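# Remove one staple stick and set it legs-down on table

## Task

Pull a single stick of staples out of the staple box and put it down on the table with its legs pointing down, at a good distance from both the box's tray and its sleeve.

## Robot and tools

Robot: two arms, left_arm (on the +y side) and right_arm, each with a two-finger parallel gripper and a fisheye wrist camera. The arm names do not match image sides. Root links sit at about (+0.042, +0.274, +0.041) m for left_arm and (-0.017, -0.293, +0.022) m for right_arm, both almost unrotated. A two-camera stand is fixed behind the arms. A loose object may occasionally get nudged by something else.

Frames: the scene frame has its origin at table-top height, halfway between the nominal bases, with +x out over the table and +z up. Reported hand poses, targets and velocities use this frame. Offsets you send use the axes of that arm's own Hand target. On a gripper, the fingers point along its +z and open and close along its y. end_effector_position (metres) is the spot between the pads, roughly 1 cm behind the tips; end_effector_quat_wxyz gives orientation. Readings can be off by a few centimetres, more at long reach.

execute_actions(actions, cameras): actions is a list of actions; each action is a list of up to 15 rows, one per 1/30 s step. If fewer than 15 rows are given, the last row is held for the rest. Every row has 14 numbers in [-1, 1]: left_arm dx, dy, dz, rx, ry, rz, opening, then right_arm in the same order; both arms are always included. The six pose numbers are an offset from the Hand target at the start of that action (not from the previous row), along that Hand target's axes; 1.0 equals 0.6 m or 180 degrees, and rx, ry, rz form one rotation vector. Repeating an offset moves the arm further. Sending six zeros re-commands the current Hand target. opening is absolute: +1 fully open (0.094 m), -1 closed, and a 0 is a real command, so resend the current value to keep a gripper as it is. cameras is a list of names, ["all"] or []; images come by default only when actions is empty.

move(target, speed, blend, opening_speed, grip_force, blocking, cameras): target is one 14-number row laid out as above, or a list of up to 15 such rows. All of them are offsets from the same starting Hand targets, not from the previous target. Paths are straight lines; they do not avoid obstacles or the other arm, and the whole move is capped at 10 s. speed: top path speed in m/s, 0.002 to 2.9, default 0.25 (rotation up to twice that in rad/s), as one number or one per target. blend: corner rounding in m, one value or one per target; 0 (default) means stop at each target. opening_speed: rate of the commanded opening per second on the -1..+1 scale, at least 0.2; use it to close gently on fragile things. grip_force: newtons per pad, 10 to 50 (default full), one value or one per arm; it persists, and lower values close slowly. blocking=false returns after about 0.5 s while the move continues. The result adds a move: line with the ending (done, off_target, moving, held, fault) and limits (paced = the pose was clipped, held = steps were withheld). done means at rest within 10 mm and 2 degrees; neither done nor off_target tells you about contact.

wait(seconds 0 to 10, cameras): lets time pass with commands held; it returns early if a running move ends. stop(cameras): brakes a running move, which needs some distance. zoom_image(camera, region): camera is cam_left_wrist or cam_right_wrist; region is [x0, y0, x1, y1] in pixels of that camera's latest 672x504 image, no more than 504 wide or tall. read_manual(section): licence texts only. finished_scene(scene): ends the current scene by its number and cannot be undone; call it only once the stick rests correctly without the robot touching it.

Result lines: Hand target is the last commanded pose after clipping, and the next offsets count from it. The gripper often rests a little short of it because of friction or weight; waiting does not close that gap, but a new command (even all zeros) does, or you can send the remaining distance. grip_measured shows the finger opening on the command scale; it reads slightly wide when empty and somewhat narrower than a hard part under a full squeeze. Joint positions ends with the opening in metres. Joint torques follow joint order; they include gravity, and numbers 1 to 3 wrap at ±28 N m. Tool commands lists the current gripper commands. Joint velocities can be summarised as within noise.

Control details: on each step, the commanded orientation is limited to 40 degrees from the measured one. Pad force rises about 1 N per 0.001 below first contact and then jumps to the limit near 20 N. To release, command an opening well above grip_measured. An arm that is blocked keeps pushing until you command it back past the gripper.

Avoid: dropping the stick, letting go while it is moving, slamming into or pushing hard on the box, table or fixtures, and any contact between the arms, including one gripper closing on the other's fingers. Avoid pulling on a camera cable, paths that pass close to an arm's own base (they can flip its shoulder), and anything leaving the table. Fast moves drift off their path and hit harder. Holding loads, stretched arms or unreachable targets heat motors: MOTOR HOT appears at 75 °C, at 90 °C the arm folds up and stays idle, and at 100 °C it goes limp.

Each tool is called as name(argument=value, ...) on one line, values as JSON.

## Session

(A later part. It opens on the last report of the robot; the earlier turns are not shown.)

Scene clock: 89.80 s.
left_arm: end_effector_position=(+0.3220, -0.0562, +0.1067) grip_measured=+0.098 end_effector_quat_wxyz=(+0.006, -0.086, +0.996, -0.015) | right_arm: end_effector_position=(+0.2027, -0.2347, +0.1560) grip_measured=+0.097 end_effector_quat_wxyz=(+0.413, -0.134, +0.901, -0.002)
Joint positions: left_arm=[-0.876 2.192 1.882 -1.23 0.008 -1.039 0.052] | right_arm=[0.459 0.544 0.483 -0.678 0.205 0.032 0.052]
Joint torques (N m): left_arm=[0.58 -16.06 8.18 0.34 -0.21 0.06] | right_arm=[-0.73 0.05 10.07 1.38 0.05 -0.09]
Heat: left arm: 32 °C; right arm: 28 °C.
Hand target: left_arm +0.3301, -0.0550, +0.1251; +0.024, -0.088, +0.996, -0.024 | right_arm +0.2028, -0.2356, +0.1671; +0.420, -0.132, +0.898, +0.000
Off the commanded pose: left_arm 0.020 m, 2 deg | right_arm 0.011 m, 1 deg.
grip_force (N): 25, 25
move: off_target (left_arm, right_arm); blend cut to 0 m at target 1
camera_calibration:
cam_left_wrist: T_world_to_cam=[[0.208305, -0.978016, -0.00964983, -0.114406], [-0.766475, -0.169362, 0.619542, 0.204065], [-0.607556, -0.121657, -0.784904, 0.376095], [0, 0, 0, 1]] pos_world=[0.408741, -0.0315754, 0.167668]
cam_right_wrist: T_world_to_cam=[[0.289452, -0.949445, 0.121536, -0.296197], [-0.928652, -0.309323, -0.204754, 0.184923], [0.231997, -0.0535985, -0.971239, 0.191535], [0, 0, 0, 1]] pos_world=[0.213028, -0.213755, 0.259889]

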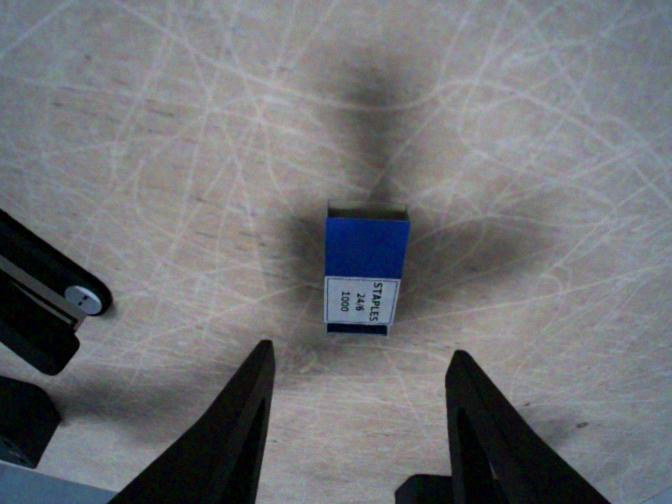

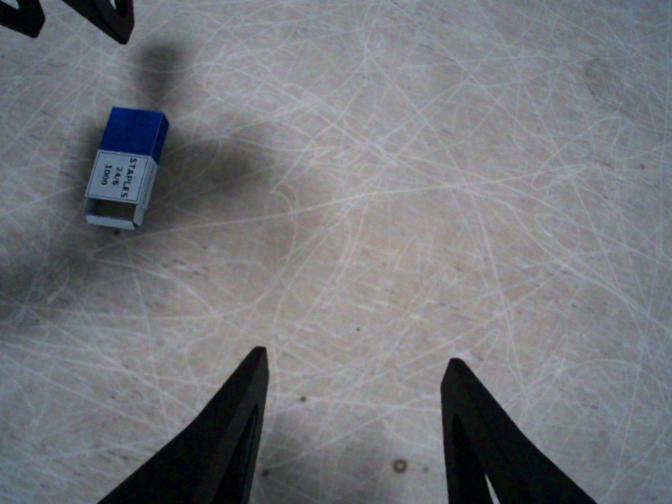

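move(target=[0.1275,-0.003,-0.01,0.104,-0.085,0.485,-0.8,0,0,0,0,0,0,0.1], cameras=["cam_left_wrist"])

zoom_image(camera="cam_left_wrist", region=[240, 220, 480, 400])

Scene clock: 94.07 s.
left_arm: end_effector_position=(+0.2574, -0.0656, +0.1165) grip_measured=-0.798 end_effector_quat_wxyz=(+0.148, +0.617, +0.763, -0.123) | right_arm: end_effector_position=(+0.2027, -0.2346, +0.1560) grip_measured=+0.097 end_effector_quat_wxyz=(+0.413, -0.134, +0.901, -0.001)
Joint positions: left_arm=[-0.946 1.771 1.252 -0.698 0.161 0.396 0.009] | right_arm=[0.459 0.544 0.483 -0.678 0.204 0.031 0.052]
Joint torques (N m): left_arm=[-0.35 -12.96 5.59 1.37 0.19 0.07] | right_arm=[-0.73 0.05 10.07 1.38 0.06 -0.05]
Heat: left arm: 33 °C; right arm: 30 °C.
Hand target: left_arm +0.2550, -0.0699, +0.1277; +0.166, +0.621, +0.754, -0.136 | right_arm +0.2028, -0.2355, +0.1671; +0.420, -0.132, +0.898, +0.000
Off the commanded pose: left_arm 0.012 m, 3 deg | right_arm 0.011 m, 1 deg.
grip_force (N): 25, 25
move: off_target (left_arm, right_arm)
camera_calibration:
cam_left_wrist: T_world_to_cam=[[-0.966602, -0.255654, -0.0179305, 0.240725], [-0.250052, 0.925464, 0.284589, 0.124871], [-0.0561621, 0.279567, -0.958482, 0.247969], [0, 0, 0, 1]] pos_world=[0.277836, -0.123345, 0.206453]
Images, in order (width x height): cam_left_wrist 672x504.

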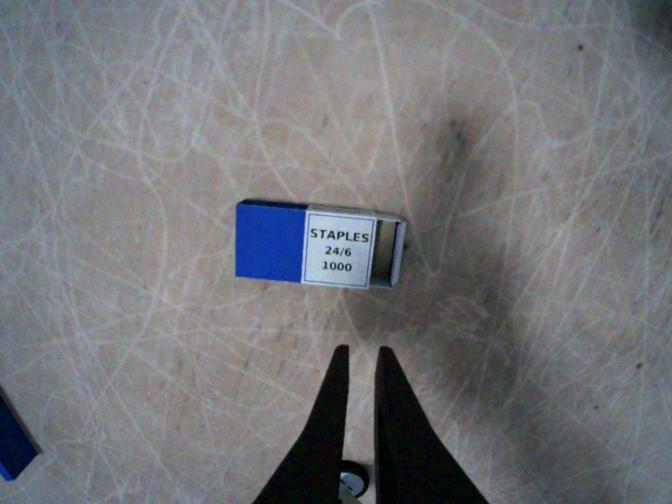

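Scaled by 2.100 from the camera's 672x504 image, which has a finer 960x720 frame.

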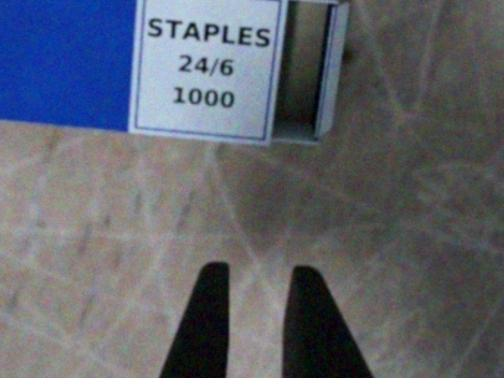

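move(target=[0.0472,-0.0252,0.1063,0,0,0,-1,0,0,0,0,0,0,0.1], cameras=["cam_left_wrist"], speed=0.12)

zoom_image(camera="cam_left_wrist", region=[260, 250, 460, 400])

Scene clock: 95.87 s.
left_arm: end_effector_position=(+0.2415, -0.0719, +0.0617) grip_measured=-0.987 end_effector_quat_wxyz=(+0.165, +0.621, +0.754, -0.134) | right_arm: end_effector_position=(+0.2027, -0.2346, +0.1560) grip_measured=+0.097 end_effector_quat_wxyz=(+0.413, -0.134, +0.901, -0.001)
Joint positions: left_arm=[-0.988 1.813 1.05 -0.41 0.161 0.367 0.001] | right_arm=[0.459 0.544 0.483 -0.678 0.204 0.031 0.052]
Joint torques (N m): left_arm=[-0.46 -9.01 5.52 1.44 0.03 -0.04] | right_arm=[-0.73 0.05 10.07 1.38 0.06 -0.06]
Heat: left arm: 33 °C; right arm: 30 °C.
Hand target: left_arm +0.2404, -0.0738, +0.0580; +0.166, +0.621, +0.754, -0.136 | right_arm +0.2028, -0.2355, +0.1671; +0.420, -0.132, +0.898, +0.000
Off the commanded pose: left_arm 0.004 m, 0 deg | right_arm 0.011 m, 1 deg.
grip_force (N): 25, 25
move: off_target (right_arm)
camera_calibration:
cam_left_wrist: T_world_to_cam=[[-0.970174, -0.241349, -0.0226569, 0.22496], [-0.239439, 0.9395, 0.244966, 0.143112], [-0.0378361, 0.243085, -0.969267, 0.189923], [0, 0, 0, 1]] pos_world=[0.259702, -0.126327, 0.154126]
Images, in order (width x height): cam_left_wrist 672x504.

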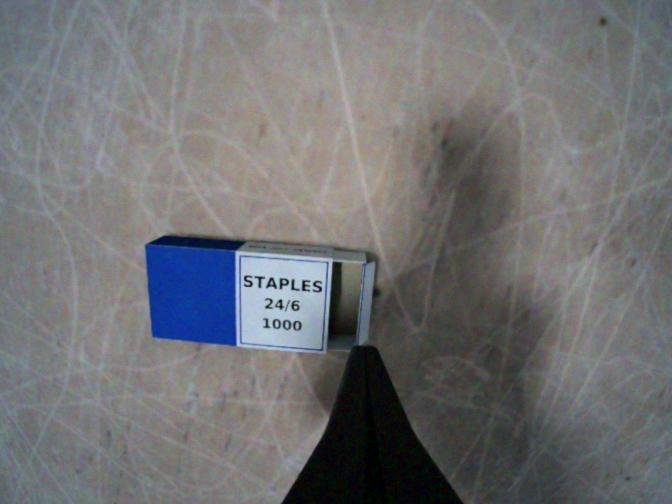

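Scaled by 2.520 from the camera's 672x504 image, which has a finer 960x720 frame.

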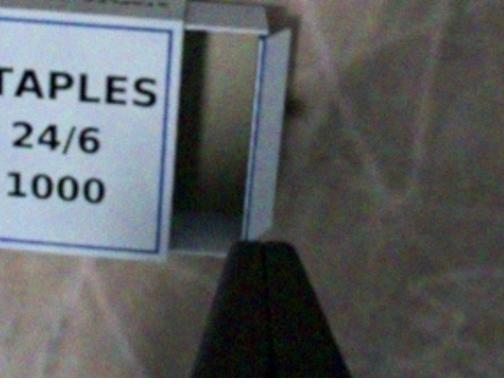

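move(target=[0.023,0.0103,0.0407,0,0,0,-1,0,0,0,0,0,0,0.1], cameras=["cam_left_wrist"], speed=0.08)

zoom_image(camera="cam_left_wrist", region=[260, 250, 460, 400])

Scene clock: 97.27 s.
left_arm: end_effector_position=(+0.2455, -0.0707, +0.0349) grip_measured=-0.987 end_effector_quat_wxyz=(+0.166, +0.620, +0.755, -0.133) | right_arm: end_effector_position=(+0.2027, -0.2346, +0.1560) grip_measured=+0.097 end_effector_quat_wxyz=(+0.413, -0.134, +0.901, -0.001)
Joint positions: left_arm=[-0.978 1.874 1.004 -0.302 0.161 0.375 0.001] | right_arm=[0.459 0.544 0.483 -0.678 0.204 0.031 0.052]
Joint torques (N m): left_arm=[0.38 -9.05 5.12 1.49 0.1 0.07] | right_arm=[-0.75 0.05 10.07 1.38 0.06 -0.05]
Heat: left arm: 32 °C; right arm: 30 °C.
Hand target: left_arm +0.2461, -0.0703, +0.0300; +0.166, +0.621, +0.754, -0.136 | right_arm +0.2028, -0.2355, +0.1671; +0.420, -0.132, +0.898, +0.000
Off the commanded pose: left_arm 0.005 m, 0 deg | right_arm 0.011 m, 1 deg.
grip_force (N): 25, 25
move: off_target (right_arm)
camera_calibration:
cam_left_wrist: T_world_to_cam=[[-0.969288, -0.24456, -0.025898, 0.228191], [-0.243369, 0.93872, 0.244084, 0.150532], [-0.0353823, 0.24289, -0.969408, 0.163148], [0, 0, 0, 1]] pos_world=[0.26359, -0.125128, 0.127324]
Images, in order (width x height): cam_left_wrist 672x504.

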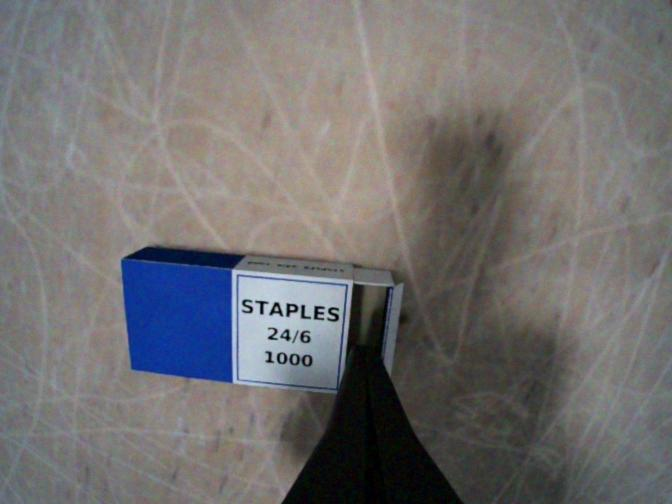

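Scaled by 2.520 from the camera's 672x504 image, which has a finer 960x720 frame.

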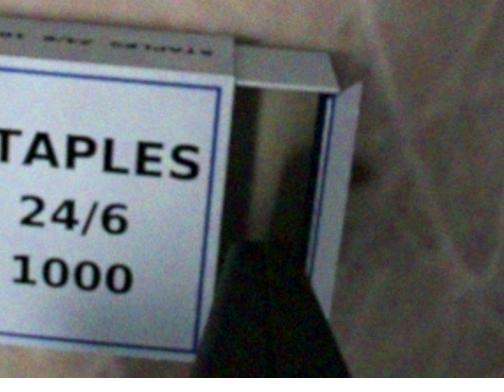

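move(target=[0.0122,0.0022,0.0422,0,0,0,-1,0,0,0,0,0,0,0.1], cameras=["cam_left_wrist"], speed=0.04)

zoom_image(camera="cam_left_wrist", region=[260, 250, 460, 400])

Scene clock: 98.67 s.
left_arm: end_effector_position=(+0.2513, -0.0791, +0.0165) grip_measured=-0.987 end_effector_quat_wxyz=(+0.178, +0.619, +0.752, -0.137) | right_arm: end_effector_position=(+0.2027, -0.2346, +0.1560) grip_measured=+0.097 end_effector_quat_wxyz=(+0.413, -0.134, +0.901, -0.001)
Joint positions: left_arm=[-0.978 1.939 0.993 -0.2 0.161 0.375 0.001] | right_arm=[0.459 0.544 0.483 -0.678 0.204 0.031 0.052]
Joint torques (N m): left_arm=[0.28 -8.31 4.46 1.46 0.09 0.05] | right_arm=[-0.75 0.05 10.06 1.38 0.06 -0.06]
Heat: left arm: 32 °C; right arm: 31 °C.
Hand target: left_arm +0.2482, -0.0740, +0.0039; +0.166, +0.621, +0.754, -0.136 | right_arm +0.2028, -0.2355, +0.1671; +0.420, -0.132, +0.898, +0.000
Off the commanded pose: left_arm 0.014 m, 1 deg | right_arm 0.011 m, 1 deg.
grip_force (N): 25, 25
move: off_target (left_arm, right_arm)
camera_calibration:
cam_left_wrist: T_world_to_cam=[[-0.968853, -0.245185, -0.034766, 0.231279], [-0.246718, 0.943608, 0.220756, 0.165907], [-0.0213206, 0.222457, -0.974709, 0.142596], [0, 0, 0, 1]] pos_world=[0.268048, -0.131566, 0.110405]
Images, in order (width x height): cam_left_wrist 672x504.

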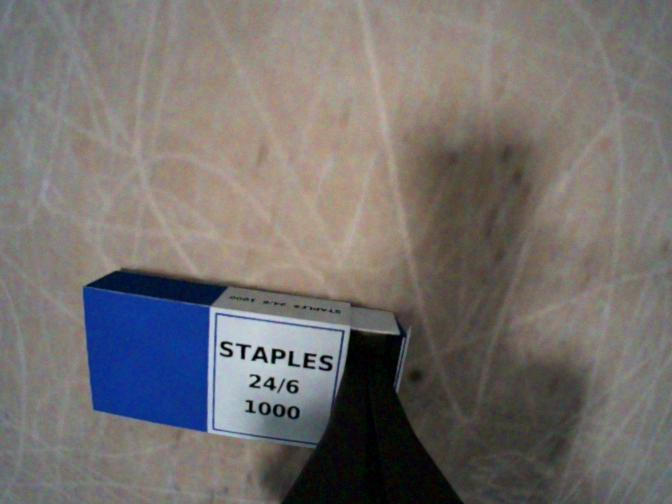

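Scaled by 2.520 from the camera's 672x504 image, which has a finer 960x720 frame.

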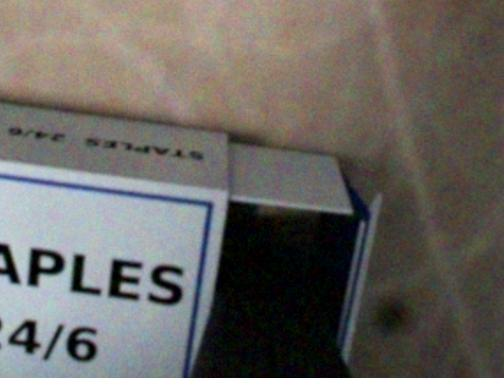

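move(target=[0,0,0,0,0,0,-0.7,0,0,0,0,0,0,0.1], cameras=["cam_left_wrist"], opening_speed=0.25)

zoom_image(camera="cam_left_wrist", region=[260, 270, 460, 420])

Scene clock: 100.17 s.
left_arm: end_effector_position=(+0.2522, -0.0804, +0.0167) grip_measured=-0.702 end_effector_quat_wxyz=(+0.181, +0.619, +0.752, -0.137) | right_arm: end_effector_position=(+0.2027, -0.2346, +0.1560) grip_measured=+0.097 end_effector_quat_wxyz=(+0.413, -0.134, +0.901, -0.001)
Joint positions: left_arm=[-0.978 1.941 0.993 -0.192 0.161 0.375 0.014] | right_arm=[0.459 0.544 0.483 -0.678 0.204 0.031 0.052]
Joint torques (N m): left_arm=[0.28 -8.44 4.48 1.38 0.09 0.06] | right_arm=[-0.75 0.06 10.07 1.38 0.06 -0.05]
Heat: left arm: 32 °C; right arm: 31 °C.
Hand target: left_arm +0.2482, -0.0740, +0.0040; +0.166, +0.621, +0.754, -0.136 | right_arm +0.2028, -0.2355, +0.1671; +0.420, -0.132, +0.898, +0.000
Off the commanded pose: left_arm 0.015 m, 2 deg | right_arm 0.011 m, 1 deg.
grip_force (N): 25, 25
move: off_target (left_arm, right_arm)
camera_calibration:
cam_left_wrist: T_world_to_cam=[[-0.968735, -0.245321, -0.0370161, 0.231778], [-0.247464, 0.944782, 0.214822, 0.167673], [-0.0177283, 0.217266, -0.975951, 0.141749], [0, 0, 0, 1]] pos_world=[0.268538, -0.132351, 0.1109]
Images, in order (width x height): cam_left_wrist 672x504.

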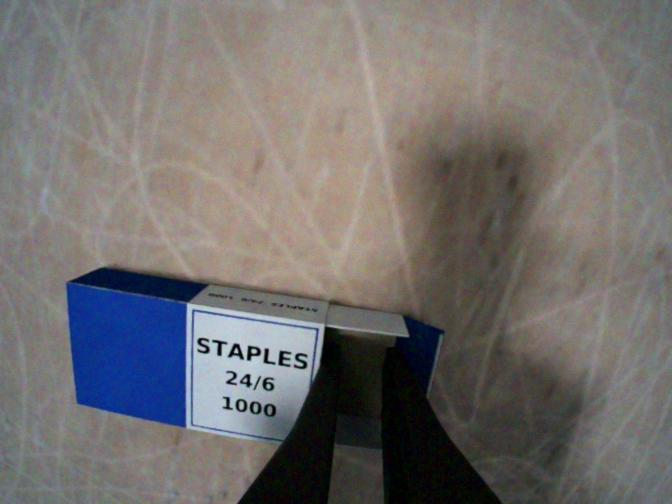

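Scaled by 2.520 from the camera's 672x504 image, which has a finer 960x720 frame.

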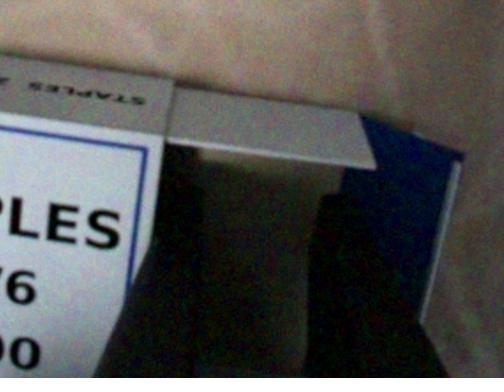

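move(target=[0,0,0,0,0,0,-0.4,0,0,0,0,0,0,0.1], cameras=["cam_left_wrist"], opening_speed=0.25)

zoom_image(camera="cam_left_wrist", region=[240, 270, 480, 450])

Scene clock: 101.70 s.
left_arm: end_effector_position=(+0.2524, -0.0808, +0.0169) grip_measured=-0.402 end_effector_quat_wxyz=(+0.182, +0.619, +0.751, -0.138) | right_arm: end_effector_position=(+0.2027, -0.2346, +0.1560) grip_measured=+0.097 end_effector_quat_wxyz=(+0.413, -0.134, +0.901, -0.001)
Joint positions: left_arm=[-0.978 1.941 0.993 -0.19 0.161 0.375 0.028] | right_arm=[0.459 0.544 0.483 -0.678 0.204 0.031 0.052]
Joint torques (N m): left_arm=[0.31 -8.47 4.48 1.37 0.09 0.06] | right_arm=[-0.75 0.05 10.07 1.38 0.06 -0.05]
Heat: left arm: 31 °C; right arm: 31 °C.
Hand target: left_arm +0.2482, -0.0740, +0.0040; +0.166, +0.621, +0.754, -0.136 | right_arm +0.2028, -0.2355, +0.1671; +0.420, -0.132, +0.898, +0.000
Off the commanded pose: left_arm 0.015 m, 2 deg | right_arm 0.011 m, 1 deg.
grip_force (N): 25, 25
move: off_target (left_arm, right_arm)
camera_calibration:
cam_left_wrist: T_world_to_cam=[[-0.968675, -0.245452, -0.0377171, 0.231952], [-0.247775, 0.945116, 0.212987, 0.168268], [-0.016631, 0.215661, -0.976327, 0.141641], [0, 0, 0, 1]] pos_world=[0.268734, -0.132646, 0.111198]
Images, in order (width x height): cam_left_wrist 672x504.

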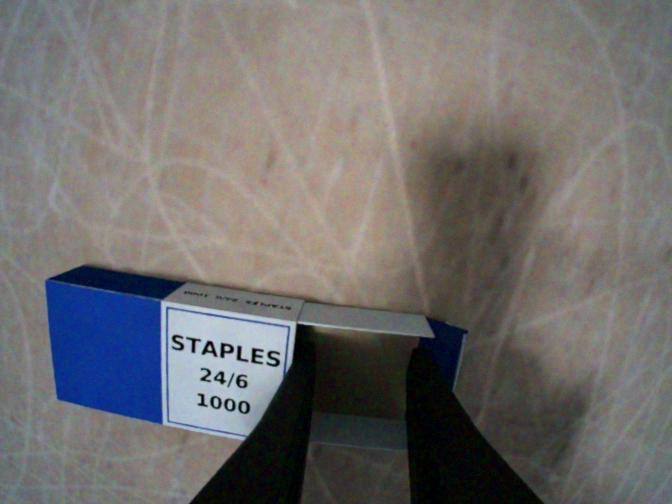

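Scaled by 2.100 from the camera's 672x504 image, which has a finer 960x720 frame.

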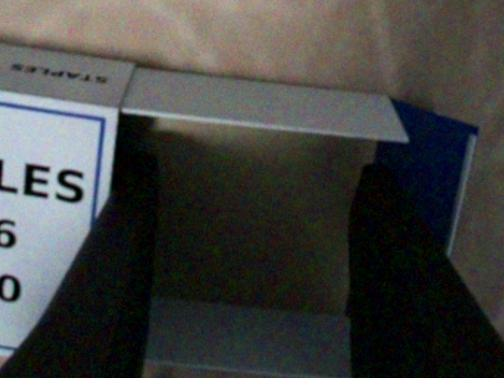

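Brilliant — it slides. Continue.

move(target=[0,0,0,0,0,0,-0.1,0,0,0,0,0,0,0.1], cameras=["cam_left_wrist"], opening_speed=0.25)

zoom_image(camera="cam_left_wrist", region=[220, 270, 500, 480])

Scene clock: 103.17 s.
left_arm: end_effector_position=(+0.2525, -0.0831, +0.0181) grip_measured=-0.104 end_effector_quat_wxyz=(+0.185, +0.619, +0.750, -0.142) | right_arm: end_effector_position=(+0.2027, -0.2346, +0.1560) grip_measured=+0.097 end_effector_quat_wxyz=(+0.413, -0.134, +0.901, -0.001)
Joint positions: left_arm=[-0.978 1.941 0.993 -0.181 0.168 0.375 0.042] | right_arm=[0.459 0.544 0.483 -0.678 0.204 0.031 0.052]
Joint torques (N m): left_arm=[0.27 -8.5 4.52 1.28 0.04 0.06] | right_arm=[-0.73 0.05 10.07 1.38 0.06 -0.05]
Heat: left arm: 31 °C; right arm: 32 °C.
Hand target: left_arm +0.2482, -0.0741, +0.0040; +0.166, +0.621, +0.754, -0.136 | right_arm +0.2028, -0.2355, +0.1671; +0.420, -0.132, +0.898, +0.000
Off the commanded pose: left_arm 0.017 m, 2 deg | right_arm 0.011 m, 1 deg.
grip_force (N): 25, 25
move: off_target (left_arm, right_arm)
camera_calibration:
cam_left_wrist: T_world_to_cam=[[-0.969444, -0.242841, -0.0347471, 0.231835], [-0.244779, 0.948223, 0.202377, 0.169869], [-0.0161973, 0.204698, -0.978691, 0.142345], [0, 0, 0, 1]] pos_world=[0.268637, -0.133913, 0.112989]
Images, in order (width x height): cam_left_wrist 672x504.

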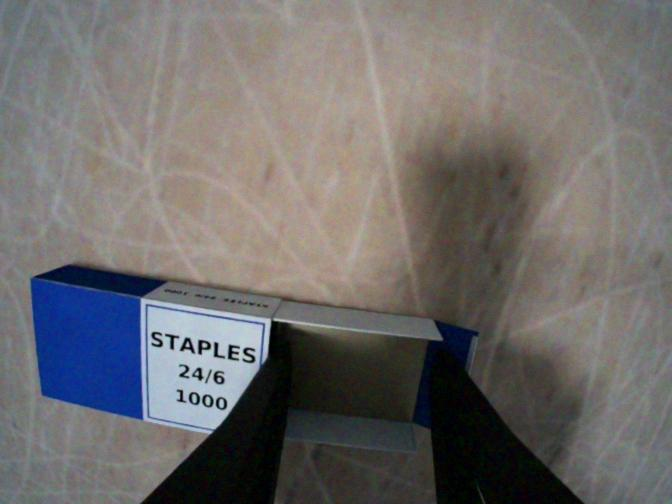

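Scaled by 1.800 from the camera's 672x504 image, which has a finer 960x720 frame.

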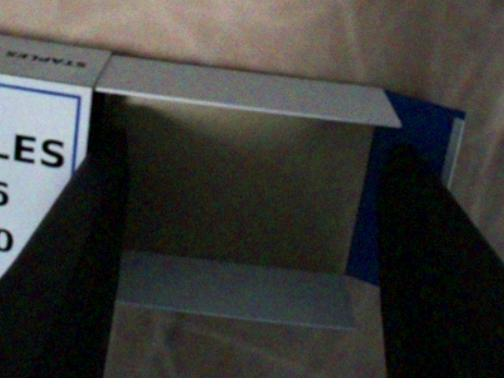

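move(target=[-0.04,0,-0.1,0,0,0,-0.1,0,0,0,0,0,0,0.1], cameras=["cam_left_wrist"], speed=0.12)

zoom_image(camera="cam_left_wrist", region=[260, 190, 480, 350])

Scene clock: 104.77 s.
left_arm: end_effector_position=(+0.2401, -0.0652, +0.0533) grip_measured=-0.102 end_effector_quat_wxyz=(+0.148, +0.622, +0.757, -0.131) | right_arm: end_effector_position=(+0.2027, -0.2346, +0.1560) grip_measured=+0.097 end_effector_quat_wxyz=(+0.413, -0.134, +0.901, -0.001)
Joint positions: left_arm=[-0.978 1.829 1.047 -0.425 0.168 0.377 0.042] | right_arm=[0.459 0.544 0.483 -0.678 0.204 0.031 0.052]
Joint torques (N m): left_arm=[0.58 -11.93 7.79 1.11 0.05 0.07] | right_arm=[-0.73 0.05 10.07 1.38 0.06 -0.05]
Heat: left arm: 31 °C; right arm: 32 °C.
Hand target: left_arm +0.2475, -0.0708, +0.0686; +0.166, +0.621, +0.754, -0.136 | right_arm +0.2028, -0.2355, +0.1671; +0.420, -0.132, +0.898, +0.000
Off the commanded pose: left_arm 0.018 m, 2 deg | right_arm 0.011 m, 1 deg.
grip_force (N): 25, 25
move: off_target (left_arm, right_arm)
camera_calibration:
cam_left_wrist: T_world_to_cam=[[-0.970886, -0.239413, -0.00780728, 0.224579], [-0.232297, 0.933075, 0.274607, 0.134917], [-0.0584598, 0.268426, -0.961525, 0.186208], [0, 0, 0, 1]] pos_world=[0.260267, -0.122103, 0.143748]
Images, in order (width x height): cam_left_wrist 672x504.

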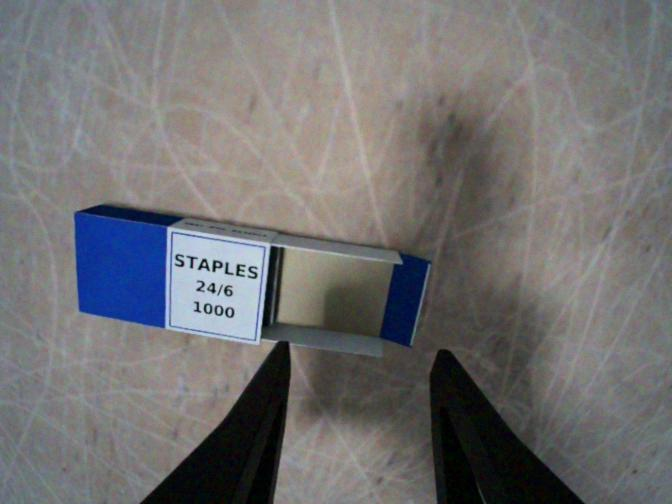

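Scaled by 2.291 from the camera's 672x504 image, which has a finer 960x720 frame.

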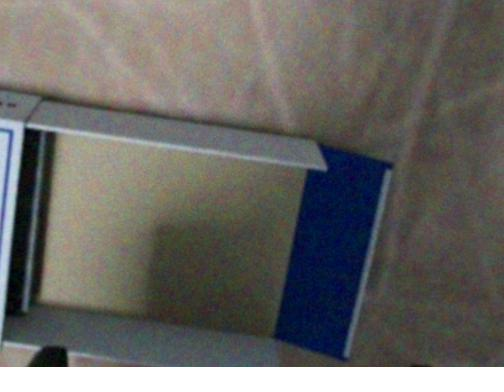

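move(target=[[-0.0417,0,-0.0907,0,0,0,-0.1,0,0,0,0,0,0,0.1],[-0.0507,0.142,-0.0865,-0.061,0.156,-0.474,0.1,0,0,0,0,0,0,0.1]], cameras=["all"], blend=0.02)

Scene clock: 110.10 s.
left_arm: end_effector_position=(+0.3300, -0.0591, +0.1298) grip_measured=+0.098 end_effector_quat_wxyz=(-0.078, -0.047, +0.996, -0.012) | right_arm: end_effector_position=(+0.2027, -0.2346, +0.1560) grip_measured=+0.097 end_effector_quat_wxyz=(+0.413, -0.134, +0.901, -0.001)
Joint positions: left_arm=[-0.815 2.38 2.28 -1.556 0.134 -0.895 0.052] | right_arm=[0.459 0.544 0.483 -0.678 0.204 0.031 0.052]
Joint torques (N m): left_arm=[0.2 -12.97 8.25 0.1 0.06 -0.04] | right_arm=[-0.75 0.05 10.07 1.38 0.06 -0.06]
Heat: left arm: 31 °C; right arm: 32 °C.
Hand target: left_arm +0.3320, -0.0602, +0.1286; -0.087, -0.052, +0.995, -0.005 | right_arm +0.2028, -0.2355, +0.1671; +0.420, -0.132, +0.898, +0.000
Off the commanded pose: left_arm 0.003 m, 1 deg | right_arm 0.011 m, 1 deg.
joint sent to its limit (left arm) — joint 4 (wrist pitch), lower limit. The joint targets still meet the commanded pose.
grip_force (N): 25, 25
move: off_target (right_arm)
camera_calibration:
cam_left_wrist: T_world_to_cam=[[0.12619, -0.991607, -0.0281389, -0.0899473], [-0.664004, -0.105506, 0.740248, 0.149676], [-0.737003, -0.0747277, -0.671745, 0.429427], [0, 0, 0, 1]] pos_world=[0.427226, -0.0413104, 0.175137]
cam_right_wrist: T_world_to_cam=[[0.290238, -0.949242, 0.121247, -0.296138], [-0.928458, -0.310015, -0.204588, 0.184701], [0.231792, -0.0531931, -0.97131, 0.191592], [0, 0, 0, 1]] pos_world=[0.213028, -0.213655, 0.259789]

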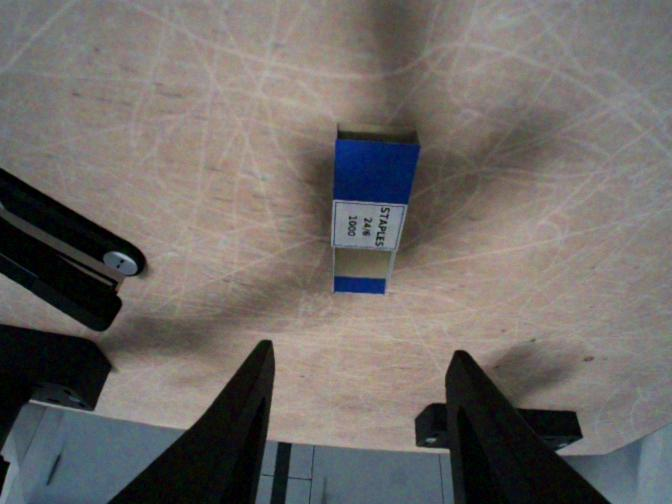

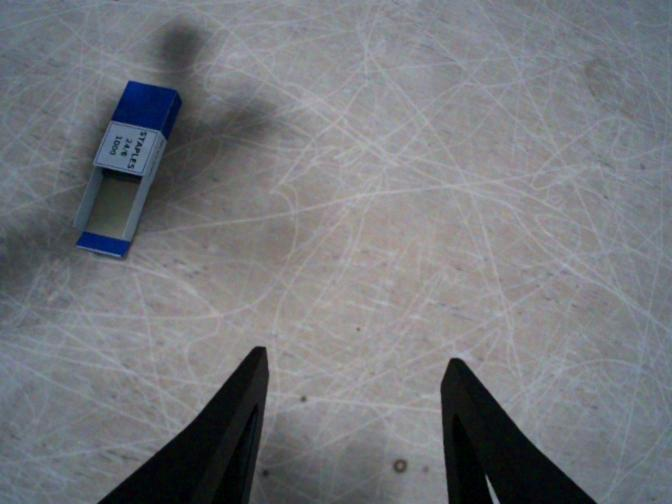

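move(target=[-0.0167,-0.0143,0.1325,0,0,0,0.1,0,0,0,0,0,0,0.1], cameras=["cam_left_wrist"], speed=0.15)

Scene clock: 111.60 s.
left_arm: end_effector_position=(+0.3307, -0.0668, +0.0555) grip_measured=+0.098 end_effector_quat_wxyz=(-0.084, -0.051, +0.995, -0.006) | right_arm: end_effector_position=(+0.2027, -0.2346, +0.1560) grip_measured=+0.097 end_effector_quat_wxyz=(+0.413, -0.134, +0.901, -0.001)
Joint positions: left_arm=[-0.825 2.433 2.078 -1.316 0.137 -0.911 0.052] | right_arm=[0.459 0.544 0.483 -0.678 0.204 0.031 0.052]
Joint torques (N m): left_arm=[-0.46 -14.04 5.67 0.37 0.05 -0.03] | right_arm=[-0.75 0.05 10.07 1.38 0.06 -0.06]
Heat: left arm: 31 °C; right arm: 33 °C.
Hand target: left_arm +0.3291, -0.0693, +0.0485; -0.087, -0.052, +0.995, -0.006 | right_arm +0.2028, -0.2355, +0.1671; +0.420, -0.132, +0.898, +0.000
Off the commanded pose: left_arm 0.008 m, 0 deg | right_arm 0.011 m, 1 deg.
grip_force (N): 25, 25
move: off_target (right_arm)
camera_calibration:
cam_left_wrist: T_world_to_cam=[[0.131732, -0.990395, -0.0420128, -0.100816], [-0.6538, -0.118662, 0.747305, 0.199711], [-0.745112, -0.0709756, -0.663152, 0.38197], [0, 0, 0, 1]] pos_world=[0.428462, -0.049039, 0.0998233]
Images, in order (width x height): cam_left_wrist 672x504.

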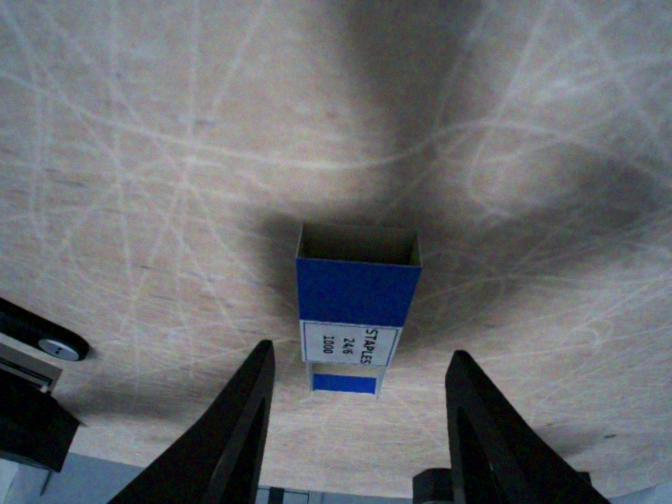

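move(target=[-0.015,0.0028,0.0652,0,0,0,0.1,0,0,0,0,0,0,0.1], cameras=["cam_left_wrist"], speed=0.08)

Scene clock: 112.97 s.
left_arm: end_effector_position=(+0.3321, -0.0683, +0.0180) grip_measured=+0.098 end_effector_quat_wxyz=(-0.082, -0.051, +0.995, -0.009) | right_arm: end_effector_position=(+0.2027, -0.2346, +0.1560) grip_measured=+0.097 end_effector_quat_wxyz=(+0.413, -0.134, +0.901, -0.001)
Joint positions: left_arm=[-0.825 2.467 1.99 -1.187 0.137 -0.911 0.052] | right_arm=[0.459 0.544 0.483 -0.678 0.204 0.031 0.052]
Joint torques (N m): left_arm=[0.01 -13.81 5.26 0.41 0.05 0.01] | right_arm=[-0.73 0.05 10.07 1.38 0.06 -0.05]
Heat: left arm: 31 °C; right arm: 33 °C.
Hand target: left_arm +0.3310, -0.0675, +0.0084; -0.087, -0.052, +0.995, -0.005 | right_arm +0.2028, -0.2355, +0.1671; +0.420, -0.132, +0.898, +0.000
Off the commanded pose: left_arm 0.010 m, 1 deg | right_arm 0.011 m, 1 deg.
grip_force (N): 25, 25
move: off_target (right_arm)
camera_calibration:
cam_left_wrist: T_world_to_cam=[[0.131912, -0.990581, -0.0367214, -0.104228], [-0.657107, -0.11512, 0.744955, 0.229877], [-0.742166, -0.0741383, -0.666103, 0.356857], [0, 0, 0, 1]] pos_world=[0.429649, -0.0503256, 0.0626281]
Images, in order (width x height): cam_left_wrist 672x504.

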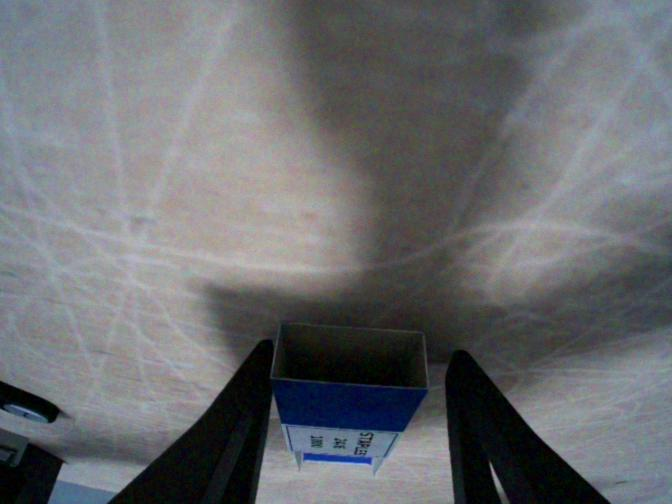

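move(target=[[-0.005,0.005,0,0,0,0,0.1,0,0,0,0,0,0,0.1],[-0.005,0.005,0,0,0,0,-0.26,0.024,0.2585,0.0567,0.012,-0.0286,0.0543,0.1]], cameras=["all"], speed=[0.05,0.2], opening_speed=0.5, grip_force=[15,15])

zoom_image(camera="cam_right_wrist", region=[270, 150, 490, 350])

Scene clock: 117.60 s.
left_arm: end_effector_position=(+0.3335, -0.0678, +0.0180) grip_measured=-0.193 end_effector_quat_wxyz=(-0.081, -0.050, +0.995, -0.010) | right_arm: end_effector_position=(+0.1788, -0.0917, +0.1085) grip_measured=+0.097 end_effector_quat_wxyz=(+0.448, -0.056, +0.892, +0.020)
Joint positions: left_arm=[-0.822 2.467 1.99 -1.185 0.137 -0.908 0.038] | right_arm=[1.334 1.245 0.546 -0.402 0.838 0.955 0.052]
Joint torques (N m): left_arm=[0.46 -13.9 4.89 0.39 0.04 0.05] | right_arm=[0.42 -3.08 8.64 1.12 0.65 0.08]
Heat: left arm: 32 °C; right arm: 33 °C.
Hand target: left_arm +0.3336, -0.0641, +0.0078; -0.087, -0.052, +0.995, -0.005 | right_arm +0.1828, -0.0854, +0.1171; +0.461, -0.047, +0.886, +0.025
Off the commanded pose: left_arm 0.011 m, 1 deg | right_arm 0.011 m, 2 deg.
grip_force (N): 15, 15
move: off_target (left_arm, right_arm); target 2's new opening was sent with left_arm's hand 0.011 m and 1 deg from that target
camera_calibration:
cam_left_wrist: T_world_to_cam=[[0.132065, -0.990644, -0.034406, -0.104022], [-0.658341, -0.113608, 0.744097, 0.231449], [-0.741044, -0.075618, -0.667185, 0.357516], [0, 0, 0, 1]] pos_world=[0.431045, -0.0497195, 0.0627299]
cam_right_wrist: T_world_to_cam=[[0.167926, -0.985438, 0.0267084, -0.11899], [-0.940847, -0.168297, -0.294078, 0.222101], [0.294291, 0.0242547, -0.955408, 0.15285], [0, 0, 0, 1]] pos_world=[0.183962, -0.0835854, 0.214527]

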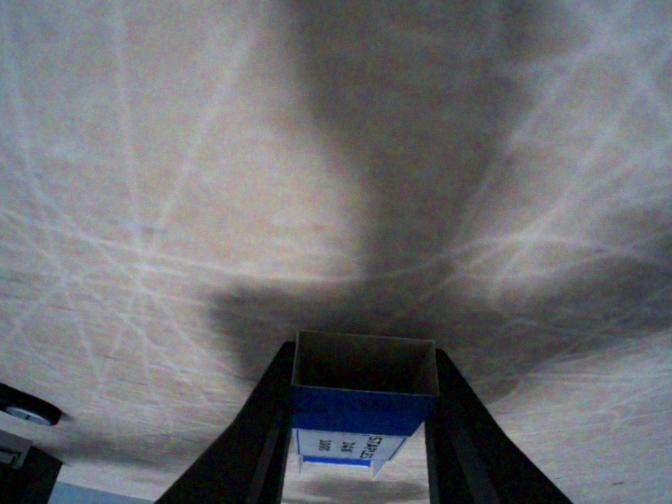

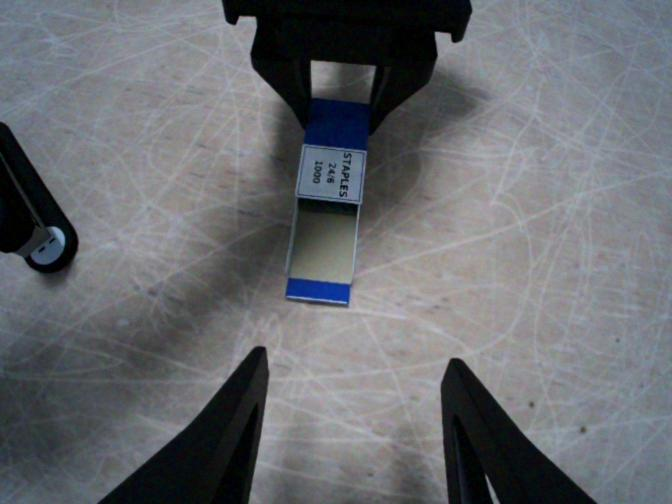

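Scaled by 2.291 from the camera's 672x504 image, which has a finer 960x720 frame.

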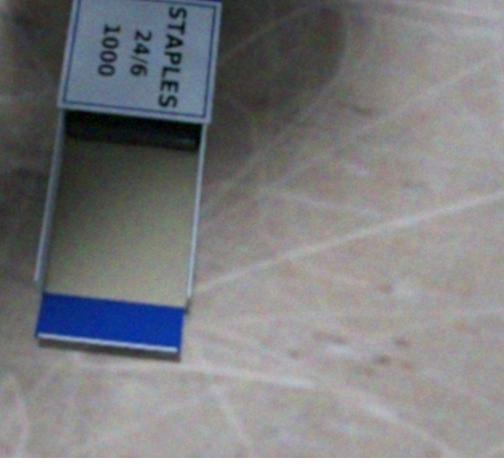

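move(target=[0,0,0,0,0,0,-0.26,0.0307,0.024,0.1243,0.0318,0,0.0223,0.1], cameras=["cam_right_wrist"], speed=0.12)

Scene clock: 119.47 s.
left_arm: end_effector_position=(+0.3335, -0.0678, +0.0180) grip_measured=-0.195 end_effector_quat_wxyz=(-0.081, -0.050, +0.995, -0.010) | right_arm: end_effector_position=(+0.2256, -0.0700, +0.0564) grip_measured=+0.097 end_effector_quat_wxyz=(+0.454, +0.002, +0.891, -0.002)
Joint positions: left_arm=[-0.822 2.467 1.99 -1.185 0.137 -0.907 0.038] | right_arm=[1.201 1.625 0.589 -0.037 0.838 0.937 0.052]
Joint torques (N m): left_arm=[0.46 -13.89 4.89 0.4 0.04 0.06] | right_arm=[-0.58 -5.26 7.32 1.25 0.53 -0.06]
Heat: left arm: 32 °C; right arm: 33 °C.
Hand target: left_arm +0.3336, -0.0641, +0.0078; -0.087, -0.052, +0.995, -0.005 | right_arm +0.2313, -0.0656, +0.0592; +0.461, +0.007, +0.887, -0.003
Off the commanded pose: left_arm 0.011 m, 1 deg | right_arm 0.008 m, 1 deg.
grip_force (N): 15, 15
move: off_target (left_arm)
camera_calibration:
cam_right_wrist: T_world_to_cam=[[0.0453885, -0.998861, 0.0147316, -0.076645], [-0.950772, -0.0477192, -0.306195, 0.265698], [0.306549, -0.00010867, -0.951855, 0.0840847], [0, 0, 0, 1]] pos_world=[0.230321, -0.0638696, 0.162521]
Images, in order (width x height): cam_right_wrist 672x504.

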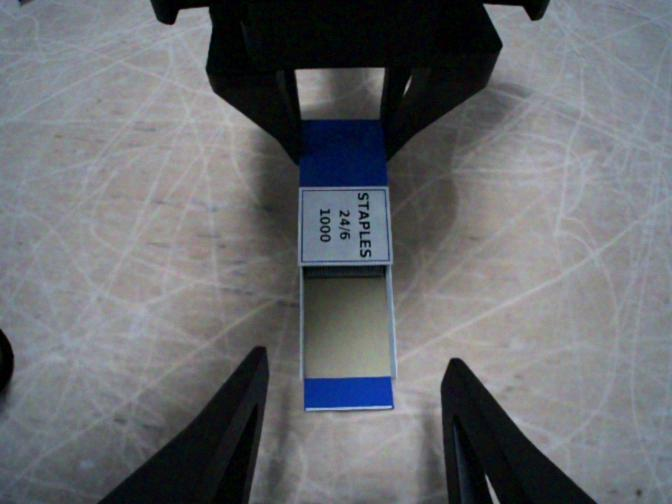

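move(target=[0,0,0,0,0,0,-0.26,0.0433,0.0033,0.0568,0,0,0,0.1], cameras=["cam_right_wrist"], speed=0.07)

Scene clock: 120.97 s.
left_arm: end_effector_position=(+0.3343, -0.0672, +0.0180) grip_measured=-0.195 end_effector_quat_wxyz=(-0.081, -0.049, +0.995, -0.010) | right_arm: end_effector_position=(+0.2438, -0.0584, +0.0246) grip_measured=+0.097 end_effector_quat_wxyz=(+0.461, +0.008, +0.887, +0.006)
Joint positions: left_arm=[-0.82 2.467 1.99 -1.185 0.137 -0.903 0.038] | right_arm=[1.157 1.808 0.589 0.211 0.822 0.882 0.052]
Joint torques (N m): left_arm=[0.28 -13.9 4.9 0.4 0.04 -0.01] | right_arm=[-0.58 -6.32 3.79 1.36 0.46 -0.06]
Heat: left arm: 33 °C; right arm: 32 °C.
Hand target: left_arm +0.3336, -0.0642, +0.0078; -0.087, -0.052, +0.995, -0.005 | right_arm +0.2444, -0.0639, +0.0184; +0.462, +0.007, +0.887, -0.003
Off the commanded pose: left_arm 0.011 m, 1 deg | right_arm 0.008 m, 1 deg.
grip_force (N): 15, 15
move: off_target (left_arm)
camera_calibration:
cam_right_wrist: T_world_to_cam=[[0.0419444, -0.999109, -0.00463633, -0.0642441], [-0.946315, -0.0382386, -0.320976, 0.273746], [0.320512, 0.0178506, -0.947076, 0.045872], [0, 0, 0, 1]] pos_world=[0.247043, -0.054538, 0.131012]
Images, in order (width x height): cam_right_wrist 672x504.

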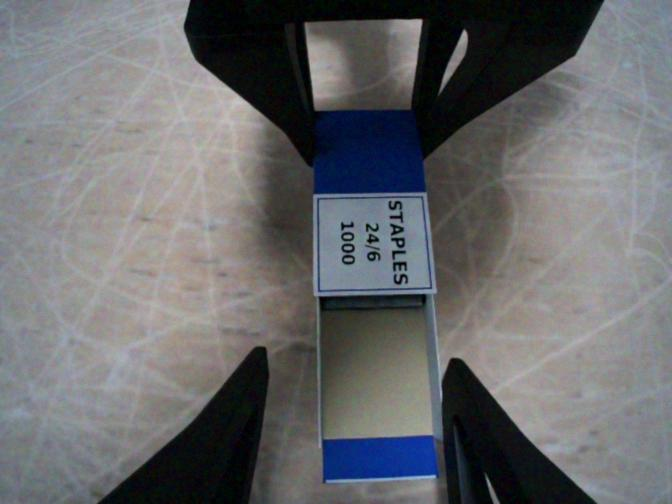

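move(target=[0,0,0,0,0,0,-0.26,0.0137,-0.011,0.0095,0,0,0,0.1], cameras=["cam_right_wrist"], speed=0.05)

Scene clock: 122.20 s.
left_arm: end_effector_position=(+0.3343, -0.0672, +0.0180) grip_measured=-0.195 end_effector_quat_wxyz=(-0.081, -0.049, +0.995, -0.010) | right_arm: end_effector_position=(+0.2443, -0.0624, +0.0158) grip_measured=+0.097 end_effector_quat_wxyz=(+0.463, +0.009, +0.886, +0.012)
Joint positions: left_arm=[-0.82 2.467 1.99 -1.185 0.137 -0.902 0.038] | right_arm=[1.147 1.836 0.554 0.298 0.815 0.868 0.052]
Joint torques (N m): left_arm=[0.28 -13.9 4.9 0.4 0.04 0.01] | right_arm=[-0.7 -6.19 3.51 1.28 0.47 -0.08]
Heat: left arm: 33 °C; right arm: 32 °C.
Hand target: left_arm +0.3336, -0.0642, +0.0078; -0.087, -0.052, +0.995, -0.005 | right_arm +0.2443, -0.0703, +0.0084; +0.462, +0.007, +0.887, -0.003
Off the commanded pose: left_arm 0.011 m, 1 deg | right_arm 0.011 m, 2 deg.
grip_force (N): 15, 15
move: off_target (left_arm, right_arm)
camera_calibration:
cam_right_wrist: T_world_to_cam=[[0.0446924, -0.99887, -0.0161855, -0.0687105], [-0.944751, -0.0369935, -0.325695, 0.2709], [0.324728, 0.0298473, -0.945336, 0.0371179], [0, 0, 0, 1]] pos_world=[0.246951, -0.0597192, 0.122208]
Images, in order (width x height): cam_right_wrist 672x504.

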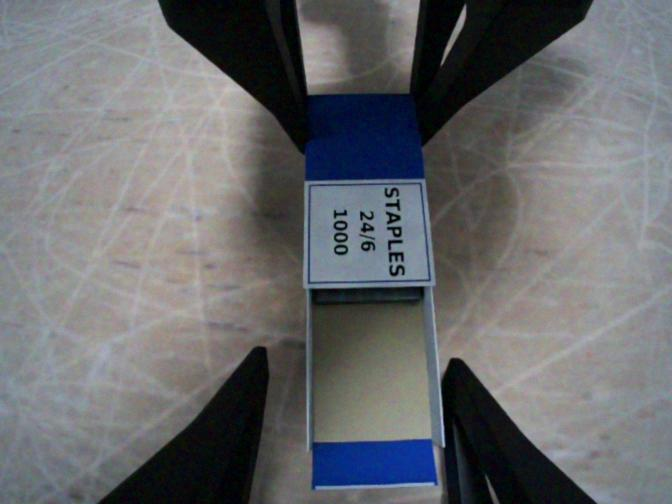

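move(target=[[0,0,0,0,0,0,-0.26,0.0,-0.01,0,0,0,0,0.1],[0,0,0,0,0,0,-0.26,0.0,-0.01,0,0,0,0,-0.31]], cameras=["cam_right_wrist"], speed=0.05, opening_speed=0.4)

Scene clock: 125.23 s.
left_arm: end_effector_position=(+0.3347, -0.0676, +0.0179) grip_measured=-0.195 end_effector_quat_wxyz=(-0.081, -0.049, +0.995, -0.011) | right_arm: end_effector_position=(+0.2437, -0.0685, +0.0119) grip_measured=-0.193 end_effector_quat_wxyz=(+0.460, +0.006, +0.888, +0.010)
Joint positions: left_arm=[-0.82 2.467 1.99 -1.182 0.137 -0.902 0.038] | right_arm=[1.136 1.836 0.529 0.325 0.804 0.852 0.038]
Joint torques (N m): left_arm=[0.27 -13.89 4.94 0.37 0.04 0.02] | right_arm=[-0.69 -7.08 3.37 1.24 0.51 0.01]
Heat: left arm: 33 °C; right arm: 31 °C.
Hand target: left_arm +0.3336, -0.0642, +0.0078; -0.087, -0.052, +0.995, -0.005 | right_arm +0.2442, -0.0764, +0.0084; +0.462, +0.007, +0.887, -0.003
Off the commanded pose: left_arm 0.011 m, 1 deg | right_arm 0.009 m, 1 deg.
grip_force (N): 15, 15
move: off_target (left_arm)
camera_calibration:
cam_right_wrist: T_world_to_cam=[[0.0486439, -0.998775, -0.00902058, -0.0759069], [-0.946659, -0.0432216, -0.319325, 0.268896], [0.318545, 0.0240726, -0.947602, 0.034856], [0, 0, 0, 1]] pos_world=[0.247142, -0.0650309, 0.11821]
Images, in order (width x height): cam_right_wrist 672x504.

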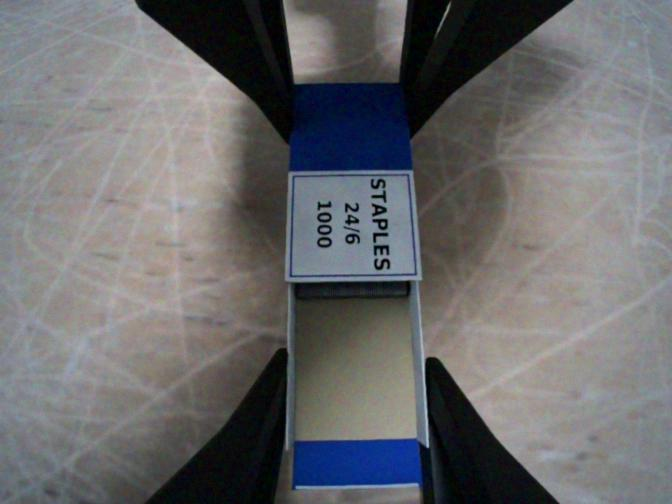

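move(target=[-0.0164,0,-0.0029,0,0,0,-0.26,0.0191,0,-0.0273,0,0,0,-0.31], cameras=["cam_right_wrist"], speed=0.04)

Scene clock: 126.40 s.
left_arm: end_effector_position=(+0.3272, -0.0644, +0.0176) grip_measured=-0.195 end_effector_quat_wxyz=(-0.104, -0.048, +0.993, -0.007) | right_arm: end_effector_position=(+0.2317, -0.0662, +0.0121) grip_measured=-0.195 end_effector_quat_wxyz=(+0.468, +0.013, +0.884, +0.015)
Joint positions: left_arm=[-0.815 2.477 1.999 -1.22 0.166 -0.891 0.038] | right_arm=[1.19 1.836 0.518 0.306 0.846 0.921 0.038]
Joint torques (N m): left_arm=[1.26 -12.48 7.91 0.42 -0.23 0.04] | right_arm=[1.31 -8.83 2.89 0.76 0.49 0.23]
Heat: left arm: 33 °C; right arm: 31 °C.
Hand target: left_arm +0.3435, -0.0630, +0.0078; -0.087, -0.052, +0.995, -0.005 | right_arm +0.2242, -0.0761, +0.0084; +0.462, +0.007, +0.887, -0.003
Off the commanded pose: left_arm 0.019 m, 2 deg | right_arm 0.013 m, 2 deg.
grip_force (N): 15, 15
move: off_target (left_arm, right_arm)
camera_calibration:
cam_right_wrist: T_world_to_cam=[[0.0408366, -0.998883, -0.023776, -0.070943], [-0.941197, -0.0304691, -0.336483, 0.257466], [0.335382, 0.0361187, -0.94139, 0.0356483], [0, 0, 0, 1]] pos_world=[0.233267, -0.0643065, 0.118505]
Images, in order (width x height): cam_right_wrist 672x504.

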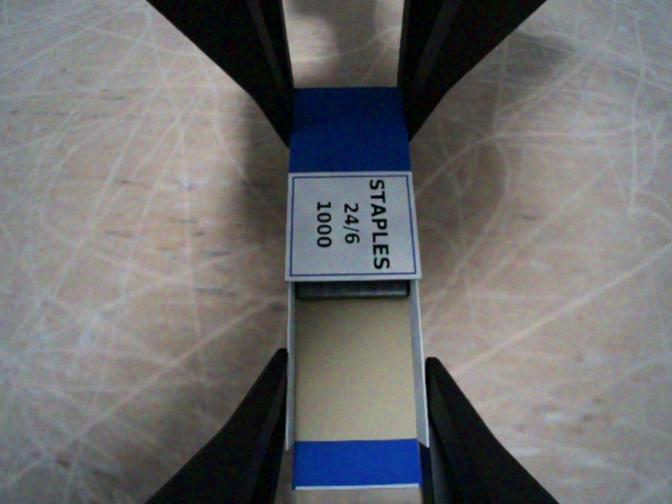

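move(target=[-0.0246,0,-0.0043,0,0,0,-0.26,0.0191,0,-0.0273,0,0,0,-0.31], cameras=["cam_right_wrist"], speed=0.04)

Scene clock: 127.57 s.
left_arm: end_effector_position=(+0.3153, -0.0621, +0.0184) grip_measured=-0.196 end_effector_quat_wxyz=(-0.145, -0.042, +0.988, +0.005) | right_arm: end_effector_position=(+0.2170, -0.0634, +0.0152) grip_measured=-0.195 end_effector_quat_wxyz=(+0.478, +0.025, +0.878, +0.020)
Joint positions: left_arm=[-0.814 2.523 2.069 -1.321 0.21 -0.867 0.038] | right_arm=[1.26 1.828 0.518 0.246 0.901 1.026 0.038]
Joint torques (N m): left_arm=[3.11 -13.29 8.8 0.81 -0.64 0.03] | right_arm=[2.03 -9.52 2.35 0.39 0.32 0.25]
Heat: left arm: 33 °C; right arm: 31 °C.
Hand target: left_arm +0.3586, -0.0615, +0.0079; -0.087, -0.052, +0.995, -0.005 | right_arm +0.2042, -0.0758, +0.0084; +0.462, +0.007, +0.887, -0.003
Off the commanded pose: left_arm 0.044 m, 7 deg | right_arm 0.019 m, 4 deg.
grip_force (N): 15, 15
move: off_target (left_arm, right_arm)
camera_calibration:
cam_right_wrist: T_world_to_cam=[[0.024934, -0.99872, -0.0440128, -0.0638244], [-0.933511, -0.00750851, -0.35847, 0.244875], [0.357681, 0.0500245, -0.932503, 0.0393857], [0, 0, 0, 1]] pos_world=[0.216097, -0.0638743, 0.121699]
Images, in order (width x height): cam_right_wrist 672x504.

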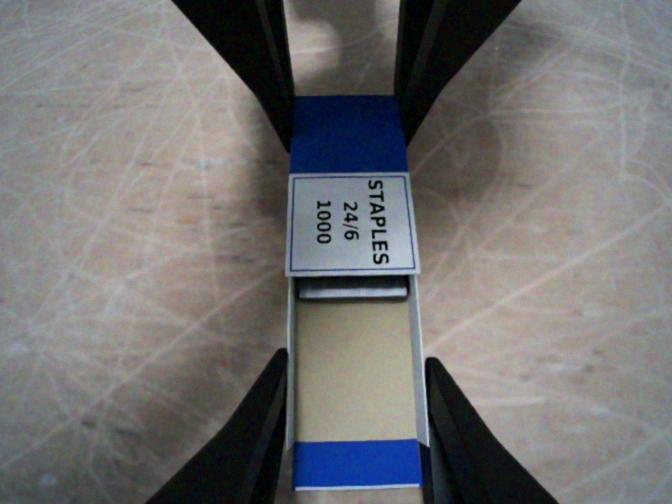

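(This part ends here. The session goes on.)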